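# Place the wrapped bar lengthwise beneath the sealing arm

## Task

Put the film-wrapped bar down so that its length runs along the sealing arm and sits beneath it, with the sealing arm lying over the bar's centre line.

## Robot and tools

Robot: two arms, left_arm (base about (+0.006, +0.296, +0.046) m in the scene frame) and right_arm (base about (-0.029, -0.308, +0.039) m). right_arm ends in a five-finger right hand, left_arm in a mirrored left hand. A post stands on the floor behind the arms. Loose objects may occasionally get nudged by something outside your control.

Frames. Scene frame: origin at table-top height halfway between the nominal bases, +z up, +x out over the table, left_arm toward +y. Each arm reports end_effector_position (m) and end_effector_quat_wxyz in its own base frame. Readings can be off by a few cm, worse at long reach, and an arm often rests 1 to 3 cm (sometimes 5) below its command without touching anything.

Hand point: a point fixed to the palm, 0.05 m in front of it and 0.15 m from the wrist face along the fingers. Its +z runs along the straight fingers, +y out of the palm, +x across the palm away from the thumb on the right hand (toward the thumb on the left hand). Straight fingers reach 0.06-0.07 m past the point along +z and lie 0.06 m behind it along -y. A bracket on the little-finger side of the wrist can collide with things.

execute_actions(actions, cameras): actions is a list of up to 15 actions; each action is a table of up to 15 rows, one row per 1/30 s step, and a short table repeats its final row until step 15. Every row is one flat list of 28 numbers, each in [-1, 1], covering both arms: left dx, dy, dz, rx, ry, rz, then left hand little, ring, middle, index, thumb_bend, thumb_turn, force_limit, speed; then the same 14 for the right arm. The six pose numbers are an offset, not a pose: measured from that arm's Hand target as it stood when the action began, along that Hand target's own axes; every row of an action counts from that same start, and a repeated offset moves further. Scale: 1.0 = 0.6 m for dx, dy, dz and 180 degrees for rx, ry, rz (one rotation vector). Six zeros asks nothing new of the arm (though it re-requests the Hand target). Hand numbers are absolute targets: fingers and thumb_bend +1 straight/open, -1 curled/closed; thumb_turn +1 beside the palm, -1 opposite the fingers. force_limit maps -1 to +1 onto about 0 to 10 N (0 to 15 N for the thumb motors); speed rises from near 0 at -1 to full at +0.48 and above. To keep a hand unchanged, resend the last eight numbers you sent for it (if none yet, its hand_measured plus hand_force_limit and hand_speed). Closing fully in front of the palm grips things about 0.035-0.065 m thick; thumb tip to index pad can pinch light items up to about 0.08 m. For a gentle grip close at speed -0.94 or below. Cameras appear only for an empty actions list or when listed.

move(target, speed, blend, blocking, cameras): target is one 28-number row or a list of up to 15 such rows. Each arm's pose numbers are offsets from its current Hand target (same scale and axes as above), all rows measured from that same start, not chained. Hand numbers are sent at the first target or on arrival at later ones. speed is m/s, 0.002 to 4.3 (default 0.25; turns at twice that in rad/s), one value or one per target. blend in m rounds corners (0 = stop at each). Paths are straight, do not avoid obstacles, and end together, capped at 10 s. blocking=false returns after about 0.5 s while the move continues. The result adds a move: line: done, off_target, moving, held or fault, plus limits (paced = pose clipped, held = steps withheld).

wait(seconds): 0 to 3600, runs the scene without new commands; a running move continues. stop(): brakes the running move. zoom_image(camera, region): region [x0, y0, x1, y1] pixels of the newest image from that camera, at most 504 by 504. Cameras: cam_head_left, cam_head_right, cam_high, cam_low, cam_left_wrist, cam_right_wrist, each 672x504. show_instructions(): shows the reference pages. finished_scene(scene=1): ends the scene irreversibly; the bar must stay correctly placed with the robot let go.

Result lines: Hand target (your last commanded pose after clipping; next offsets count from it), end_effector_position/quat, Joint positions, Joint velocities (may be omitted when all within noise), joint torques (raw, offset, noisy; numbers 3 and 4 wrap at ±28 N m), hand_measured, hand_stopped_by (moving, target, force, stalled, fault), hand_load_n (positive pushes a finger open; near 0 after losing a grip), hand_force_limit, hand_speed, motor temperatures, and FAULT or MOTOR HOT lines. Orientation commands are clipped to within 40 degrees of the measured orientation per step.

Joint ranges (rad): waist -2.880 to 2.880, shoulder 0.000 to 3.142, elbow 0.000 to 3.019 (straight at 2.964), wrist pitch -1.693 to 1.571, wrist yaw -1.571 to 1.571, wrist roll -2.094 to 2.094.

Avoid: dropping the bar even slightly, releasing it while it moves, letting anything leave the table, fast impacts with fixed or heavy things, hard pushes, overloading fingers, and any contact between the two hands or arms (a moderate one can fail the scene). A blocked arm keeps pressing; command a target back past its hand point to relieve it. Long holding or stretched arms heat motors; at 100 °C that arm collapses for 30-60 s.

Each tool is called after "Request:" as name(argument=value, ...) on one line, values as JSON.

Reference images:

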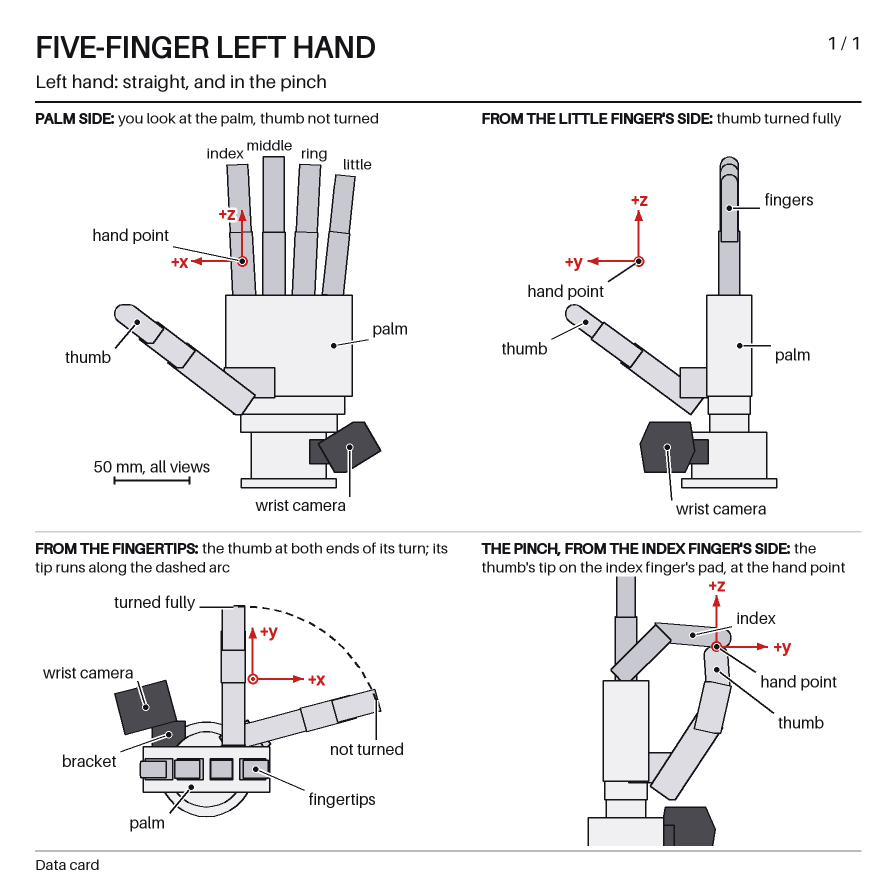

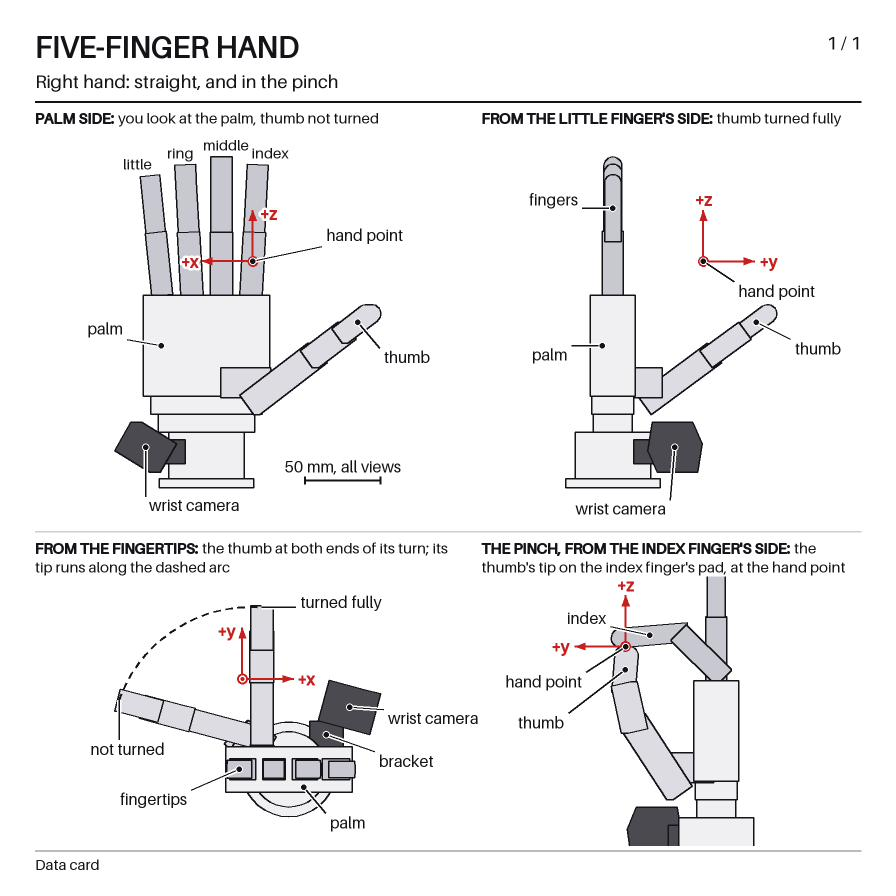

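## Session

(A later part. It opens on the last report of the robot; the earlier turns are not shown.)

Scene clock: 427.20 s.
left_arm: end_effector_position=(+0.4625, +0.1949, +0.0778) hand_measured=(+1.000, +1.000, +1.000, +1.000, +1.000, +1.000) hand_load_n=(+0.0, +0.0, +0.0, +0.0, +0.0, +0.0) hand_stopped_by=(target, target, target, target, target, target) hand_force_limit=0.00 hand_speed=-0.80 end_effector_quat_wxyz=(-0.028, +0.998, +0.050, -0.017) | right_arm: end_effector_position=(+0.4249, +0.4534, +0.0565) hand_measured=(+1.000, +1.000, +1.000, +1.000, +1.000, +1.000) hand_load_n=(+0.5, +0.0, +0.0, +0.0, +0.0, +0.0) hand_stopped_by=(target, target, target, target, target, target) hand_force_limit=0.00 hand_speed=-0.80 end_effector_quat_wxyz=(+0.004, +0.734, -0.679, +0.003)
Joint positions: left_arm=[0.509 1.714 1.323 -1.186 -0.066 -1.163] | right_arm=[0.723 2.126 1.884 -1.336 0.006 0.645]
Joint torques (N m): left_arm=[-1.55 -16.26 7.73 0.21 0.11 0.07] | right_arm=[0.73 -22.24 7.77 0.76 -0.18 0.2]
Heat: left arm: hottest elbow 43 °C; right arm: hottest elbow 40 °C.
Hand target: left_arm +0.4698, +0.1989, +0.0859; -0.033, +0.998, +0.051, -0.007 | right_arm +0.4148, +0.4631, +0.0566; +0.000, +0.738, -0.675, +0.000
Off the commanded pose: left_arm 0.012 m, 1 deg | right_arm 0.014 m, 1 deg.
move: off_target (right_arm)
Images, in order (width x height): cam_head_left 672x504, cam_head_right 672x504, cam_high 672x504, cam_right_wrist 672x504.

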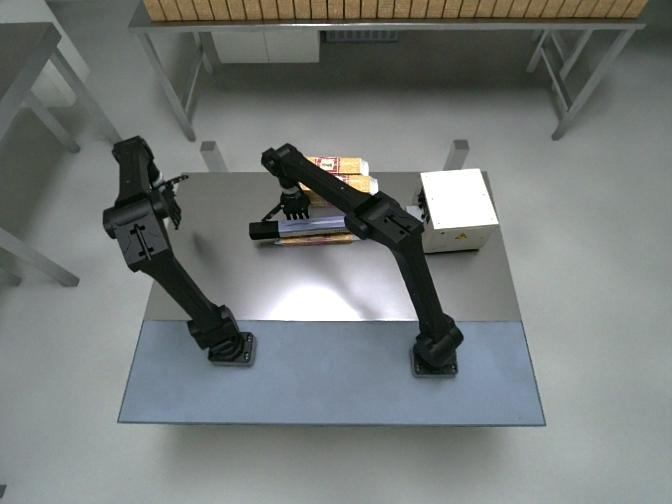

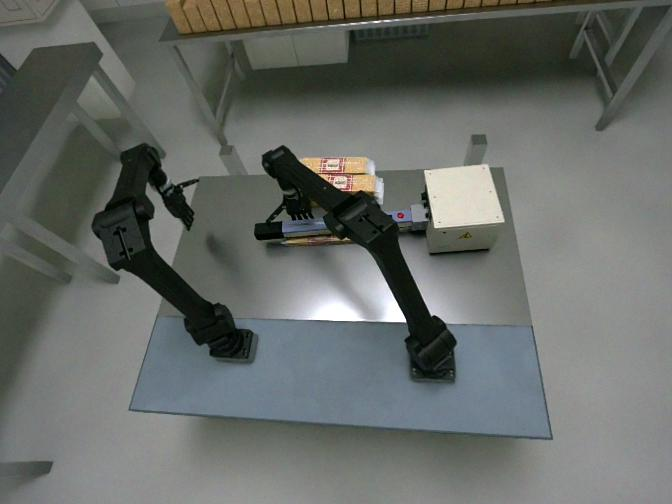

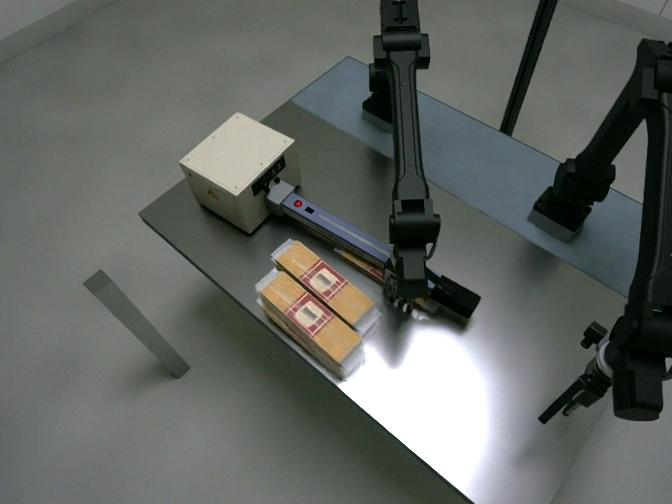

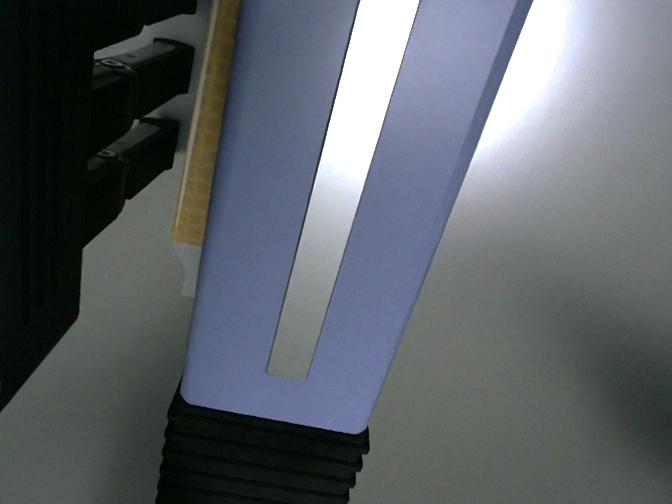

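Request:
move(target=[0,0,0,0,0,0,1,1,1,1,1,1,0,-0.8,0.0,0.0223,0,0,0,0,1,1,1,1,1,1,0,-0.8], speed=[0.05], cameras=["cam_high","cam_right_wrist","cam_head_left","cam_head_right"])

Request:
zoom_image(camera="cam_head_left", region=[260, 215, 380, 260])

Request:
zoom_image(camera="cam_high", region=[320, 230, 460, 330])

Scene clock: 432.50 s.
left_arm: end_effector_position=(+0.4625, +0.1949, +0.0778) hand_measured=(+1.000, +1.000, +1.000, +1.000, +1.000, +1.000) hand_load_n=(+0.0, +0.0, +0.0, +0.0, +0.0, +0.0) hand_stopped_by=(target, target, target, target, target, target) hand_force_limit=0.00 hand_speed=-0.80 end_effector_quat_wxyz=(-0.028, +0.998, +0.050, -0.017) | right_arm: end_effector_position=(+0.4147, +0.4532, +0.0557) hand_measured=(+1.000, +1.000, +1.000, +1.000, +1.000, +1.000) hand_load_n=(+0.0, +0.0, +0.0, +0.0, +0.0, +0.0) hand_stopped_by=(target, target, target, target, target, target) hand_force_limit=0.00 hand_speed=-0.80 end_effector_quat_wxyz=(+0.000, +0.733, -0.680, +0.003)
Joint positions: left_arm=[0.509 1.714 1.323 -1.186 -0.066 -1.163] | right_arm=[0.733 2.099 1.837 -1.309 0.007 0.657]
Joint torques (N m): left_arm=[-1.55 -16.32 7.72 0.2 0.11 0.07] | right_arm=[0.97 -21.42 7.51 0.44 -0.21 0.11]
Heat: left arm: hottest elbow 43 °C; right arm: hottest elbow 40 °C.
Hand target: left_arm +0.4698, +0.1989, +0.0859; -0.033, +0.998, +0.051, -0.007 | right_arm +0.4014, +0.4618, +0.0565; +0.000, +0.738, -0.675, +0.000
Off the commanded pose: left_arm 0.012 m, 1 deg | right_arm 0.016 m, 1 deg.
move: off_target (right_arm)
Images, in order (width x height): cam_head_left 672x504, cam_head_right 672x504, cam_high 672x504, cam_right_wrist 672x504.

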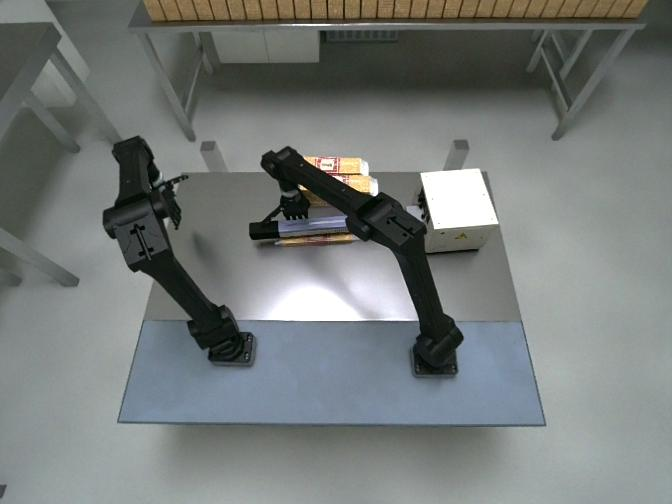

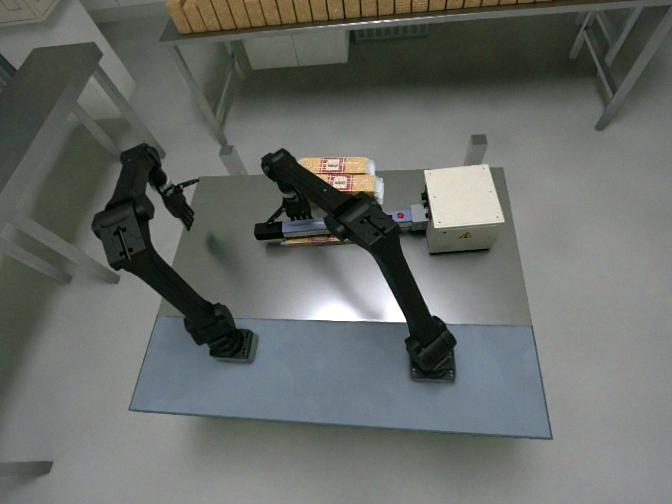

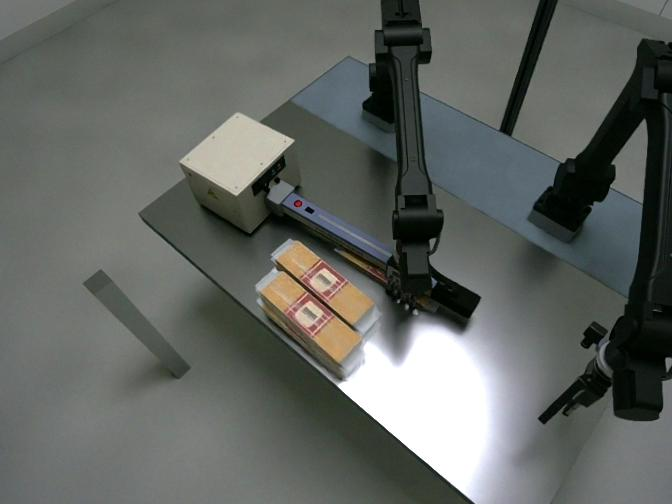

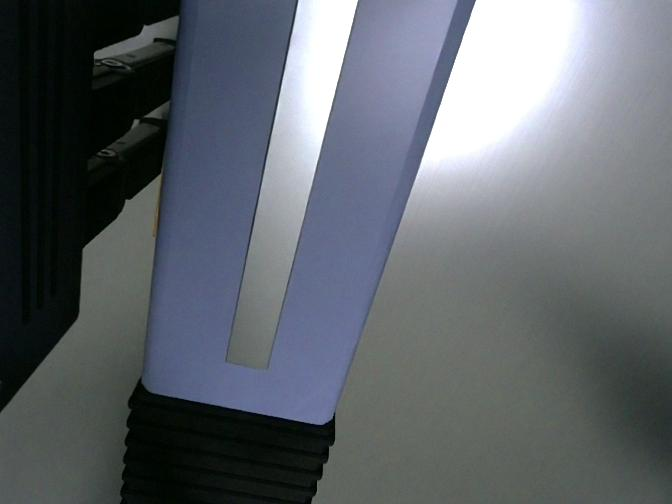

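Scaled by 4.200 from the camera's image (finer frame: 960x720).

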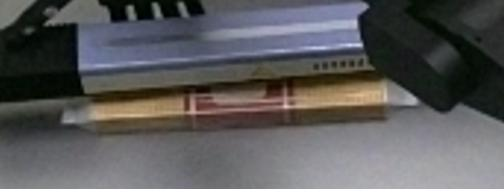

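Scaled by 3.600 from the camera's image (finer frame: 960x720).

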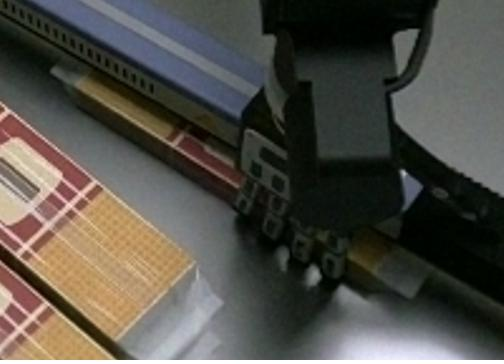

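Request:
move(target=[0,0,0,0,0,0,1,1,1,1,1,1,0,-0.8,0.0,0.0085,0,0,0,0,1,1,1,1,1,1,0,-0.8], speed=[0.05], cameras=["cam_high","cam_right_wrist","cam_head_left","cam_head_right"])

Request:
zoom_image(camera="cam_right_wrist", region=[100, 0, 500, 400])

Request:
zoom_image(camera="cam_head_left", region=[260, 215, 380, 260])

Scene clock: 442.57 s.
left_arm: end_effector_position=(+0.4625, +0.1949, +0.0778) hand_measured=(+1.000, +1.000, +1.000, +1.000, +1.000, +1.000) hand_load_n=(+0.0, +0.0, +0.0, +0.0, -0.5, +0.0) hand_stopped_by=(target, target, target, target, target, target) hand_force_limit=0.00 hand_speed=-0.80 end_effector_quat_wxyz=(-0.028, +0.998, +0.050, -0.017) | right_arm: end_effector_position=(+0.4110, +0.4531, +0.0556) hand_measured=(+1.000, +1.000, +1.000, +1.000, +1.000, +1.000) hand_load_n=(+0.0, +0.0, +0.0, +0.0, +0.0, +0.0) hand_stopped_by=(target, target, target, target, target, target) hand_force_limit=0.00 hand_speed=-0.80 end_effector_quat_wxyz=(-0.001, +0.733, -0.680, +0.003)
Joint positions: left_arm=[0.509 1.714 1.323 -1.186 -0.066 -1.163] | right_arm=[0.737 2.089 1.82 -1.298 0.007 0.661]
Joint torques (N m): left_arm=[-1.55 -16.26 7.69 0.2 0.11 0.07] | right_arm=[1.2 -22.24 7.3 0.38 -0.2 0.15]
Heat: left arm: hottest elbow 43 °C; right arm: hottest elbow 40 °C.
Hand target: left_arm +0.4698, +0.1989, +0.0859; -0.033, +0.998, +0.051, -0.007 | right_arm +0.3963, +0.4615, +0.0567; +0.000, +0.738, -0.675, +0.000
Off the commanded pose: left_arm 0.012 m, 1 deg | right_arm 0.017 m, 1 deg.
move: off_target (right_arm)
Images, in order (width x height): cam_head_left 672x504, cam_head_right 672x504, cam_high 672x504, cam_right_wrist 672x504.

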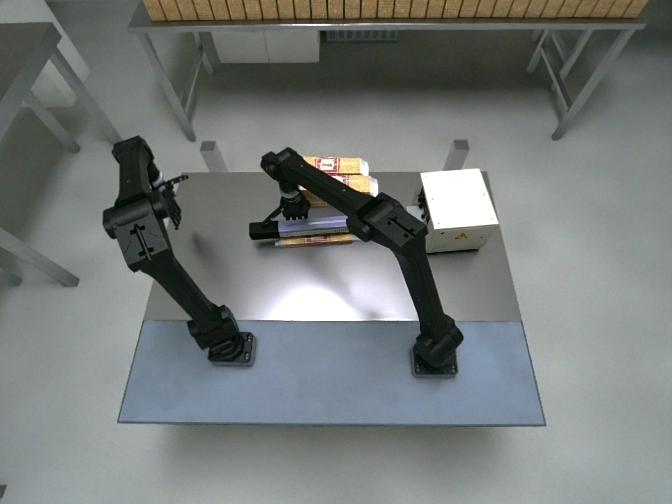

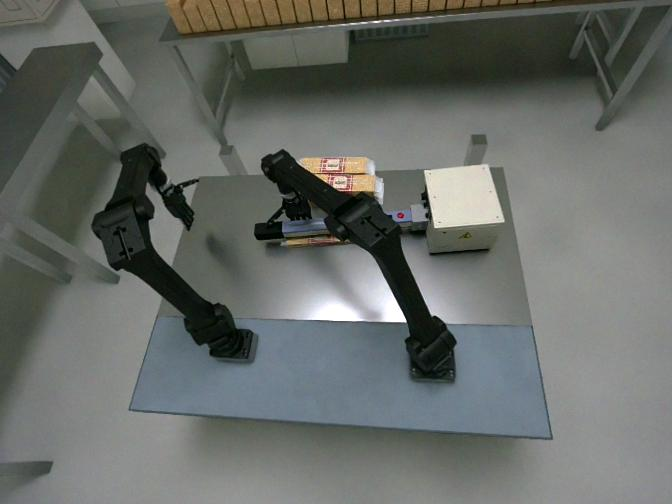

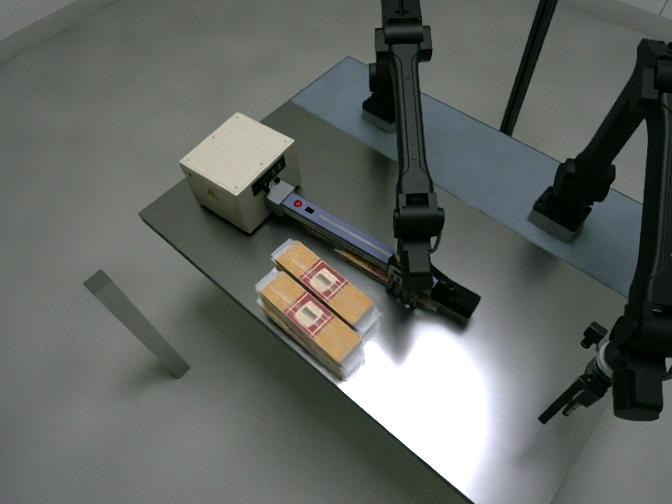

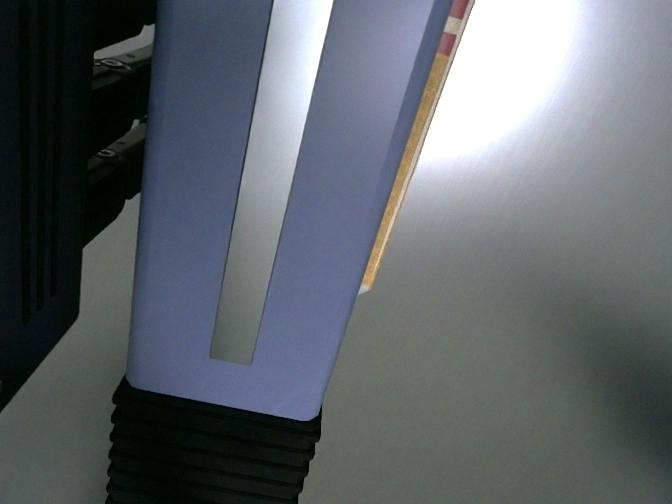

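Scaled by 1.260 from the camera's image (finer frame: 960x720).

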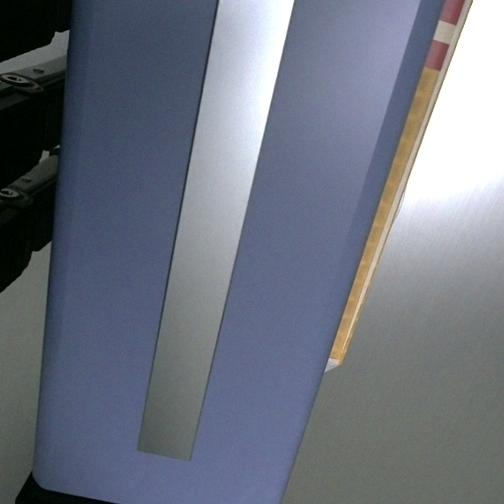

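Scaled by 4.200 from the camera's image (finer frame: 960x720).

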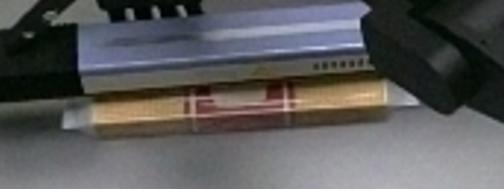

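Request:
move(target=[[0,0,0,0,0,0,1,1,1,1,1,1,0,-0.8,0.0044,-0.0498,0,0,0,0,1,1,1,1,1,1,0,-0.8],[0,0,0,0,0,0,1,1,1,1,1,1,0,-0.8,0.0044,-0.0498,-0.2,0,0,0,1,1,1,1,1,1,0,-0.8],[0,0,0,0,0,0,1,1,1,1,1,1,0,-0.8,0.1027,-0.0243,-0.25,0,0,0,1,1,1,1,1,1,0,-0.8]], speed=[0.06,0.2,0.2], blend=[0.01,0.03,0], cameras=["cam_high","cam_right_wrist","cam_head_left","cam_head_right"])

Request:
zoom_image(camera="cam_high", region=[320, 230, 460, 330])

Request:
zoom_image(camera="cam_head_left", region=[240, 205, 400, 260])

Request:
zoom_image(camera="cam_right_wrist", region=[150, 0, 550, 400])

Scene clock: 462.13 s.
left_arm: end_effector_position=(+0.4625, +0.1949, +0.0778) hand_measured=(+1.000, +1.000, +1.000, +1.000, +1.000, +1.000) hand_load_n=(+0.0, +0.0, +0.0, +0.0, +0.0, +0.0) hand_stopped_by=(target, target, target, target, target, target) hand_force_limit=0.00 hand_speed=-0.80 end_effector_quat_wxyz=(-0.028, +0.998, +0.050, -0.017) | right_arm: end_effector_position=(+0.4171, +0.4052, +0.2077) hand_measured=(+1.000, +1.000, +1.000, +1.000, +1.000, +1.000) hand_load_n=(+0.0, +0.0, +0.0, +0.0, +0.0, +0.0) hand_stopped_by=(target, target, target, target, target, target) hand_force_limit=0.00 hand_speed=-0.80 end_effector_quat_wxyz=(-0.005, +0.737, -0.676, +0.003)
Joint positions: left_arm=[0.509 1.714 1.323 -1.186 -0.066 -1.163] | right_arm=[0.671 1.958 2.012 -1.615 0.004 0.585]
Joint torques (N m): left_arm=[-1.49 -16.26 7.71 0.21 0.11 0.07] | right_arm=[-1.55 -20.6 8.42 0.08 -0.05 -0.06]
Heat: left arm: hottest elbow 43 °C; right arm: hottest elbow 39 °C.
Hand target: left_arm +0.4698, +0.1989, +0.0859; -0.033, +0.998, +0.051, -0.007 | right_arm +0.4163, +0.4016, +0.2068; +0.000, +0.738, -0.675, +0.000
Off the commanded pose: left_arm 0.012 m, 1 deg | right_arm 0.004 m, 1 deg.
move: done
Images, in order (width x height): cam_head_left 672x504, cam_head_right 672x504, cam_high 672x504, cam_right_wrist 672x504.

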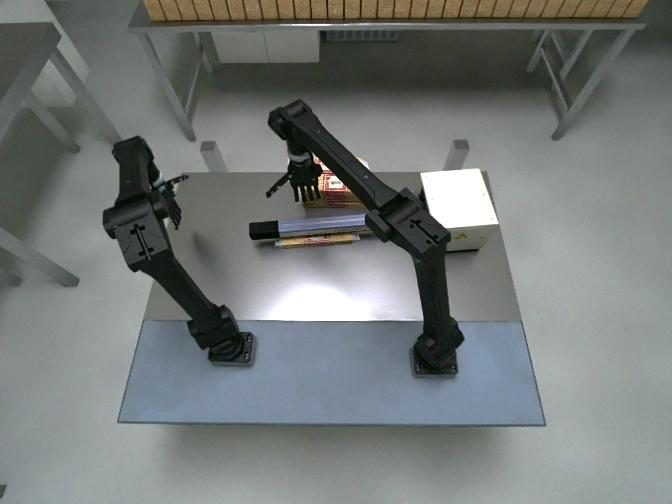

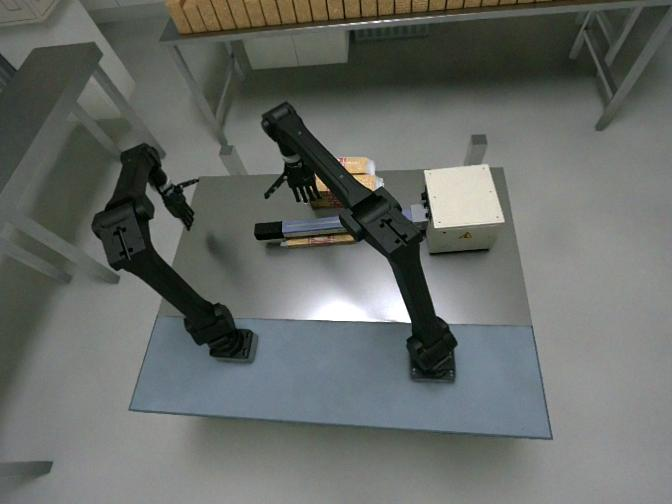

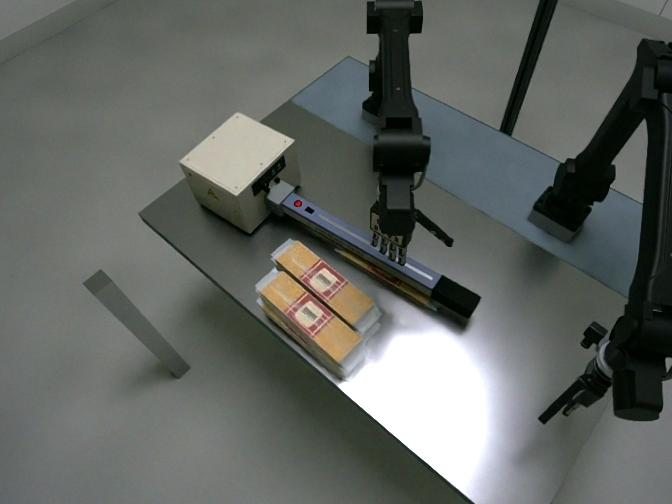

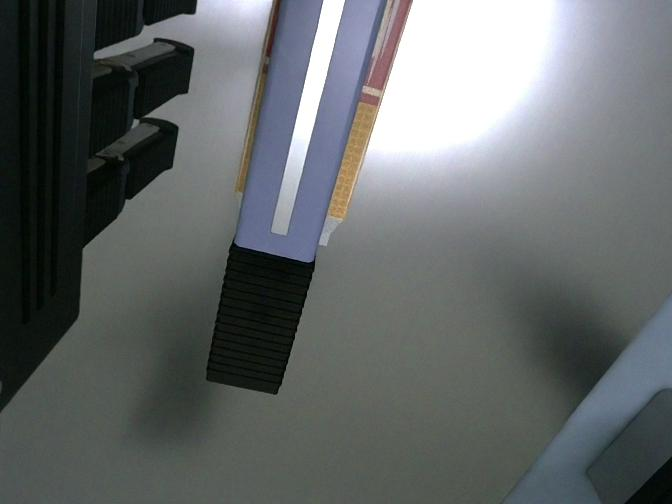

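Scaled by 3.600 from the camera's image (finer frame: 960x720).

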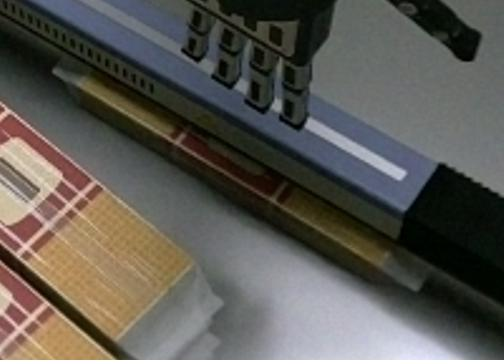

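Scaled by 3.150 from the camera's image (finer frame: 960x720).

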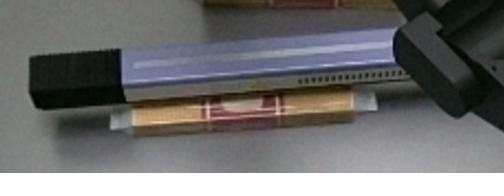

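Scaled by 1.260 from the camera's image (finer frame: 960x720).

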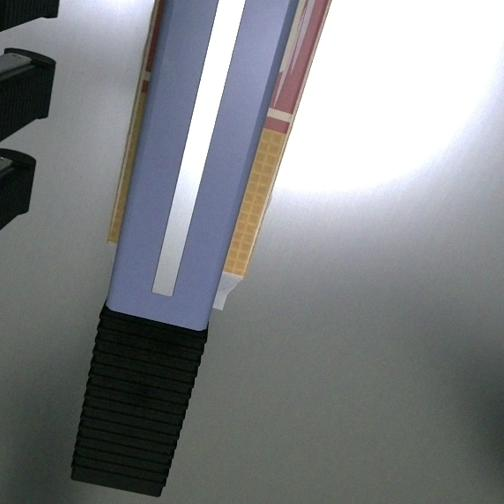

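Request:
finished_scene()

The scene is finished: the task was done.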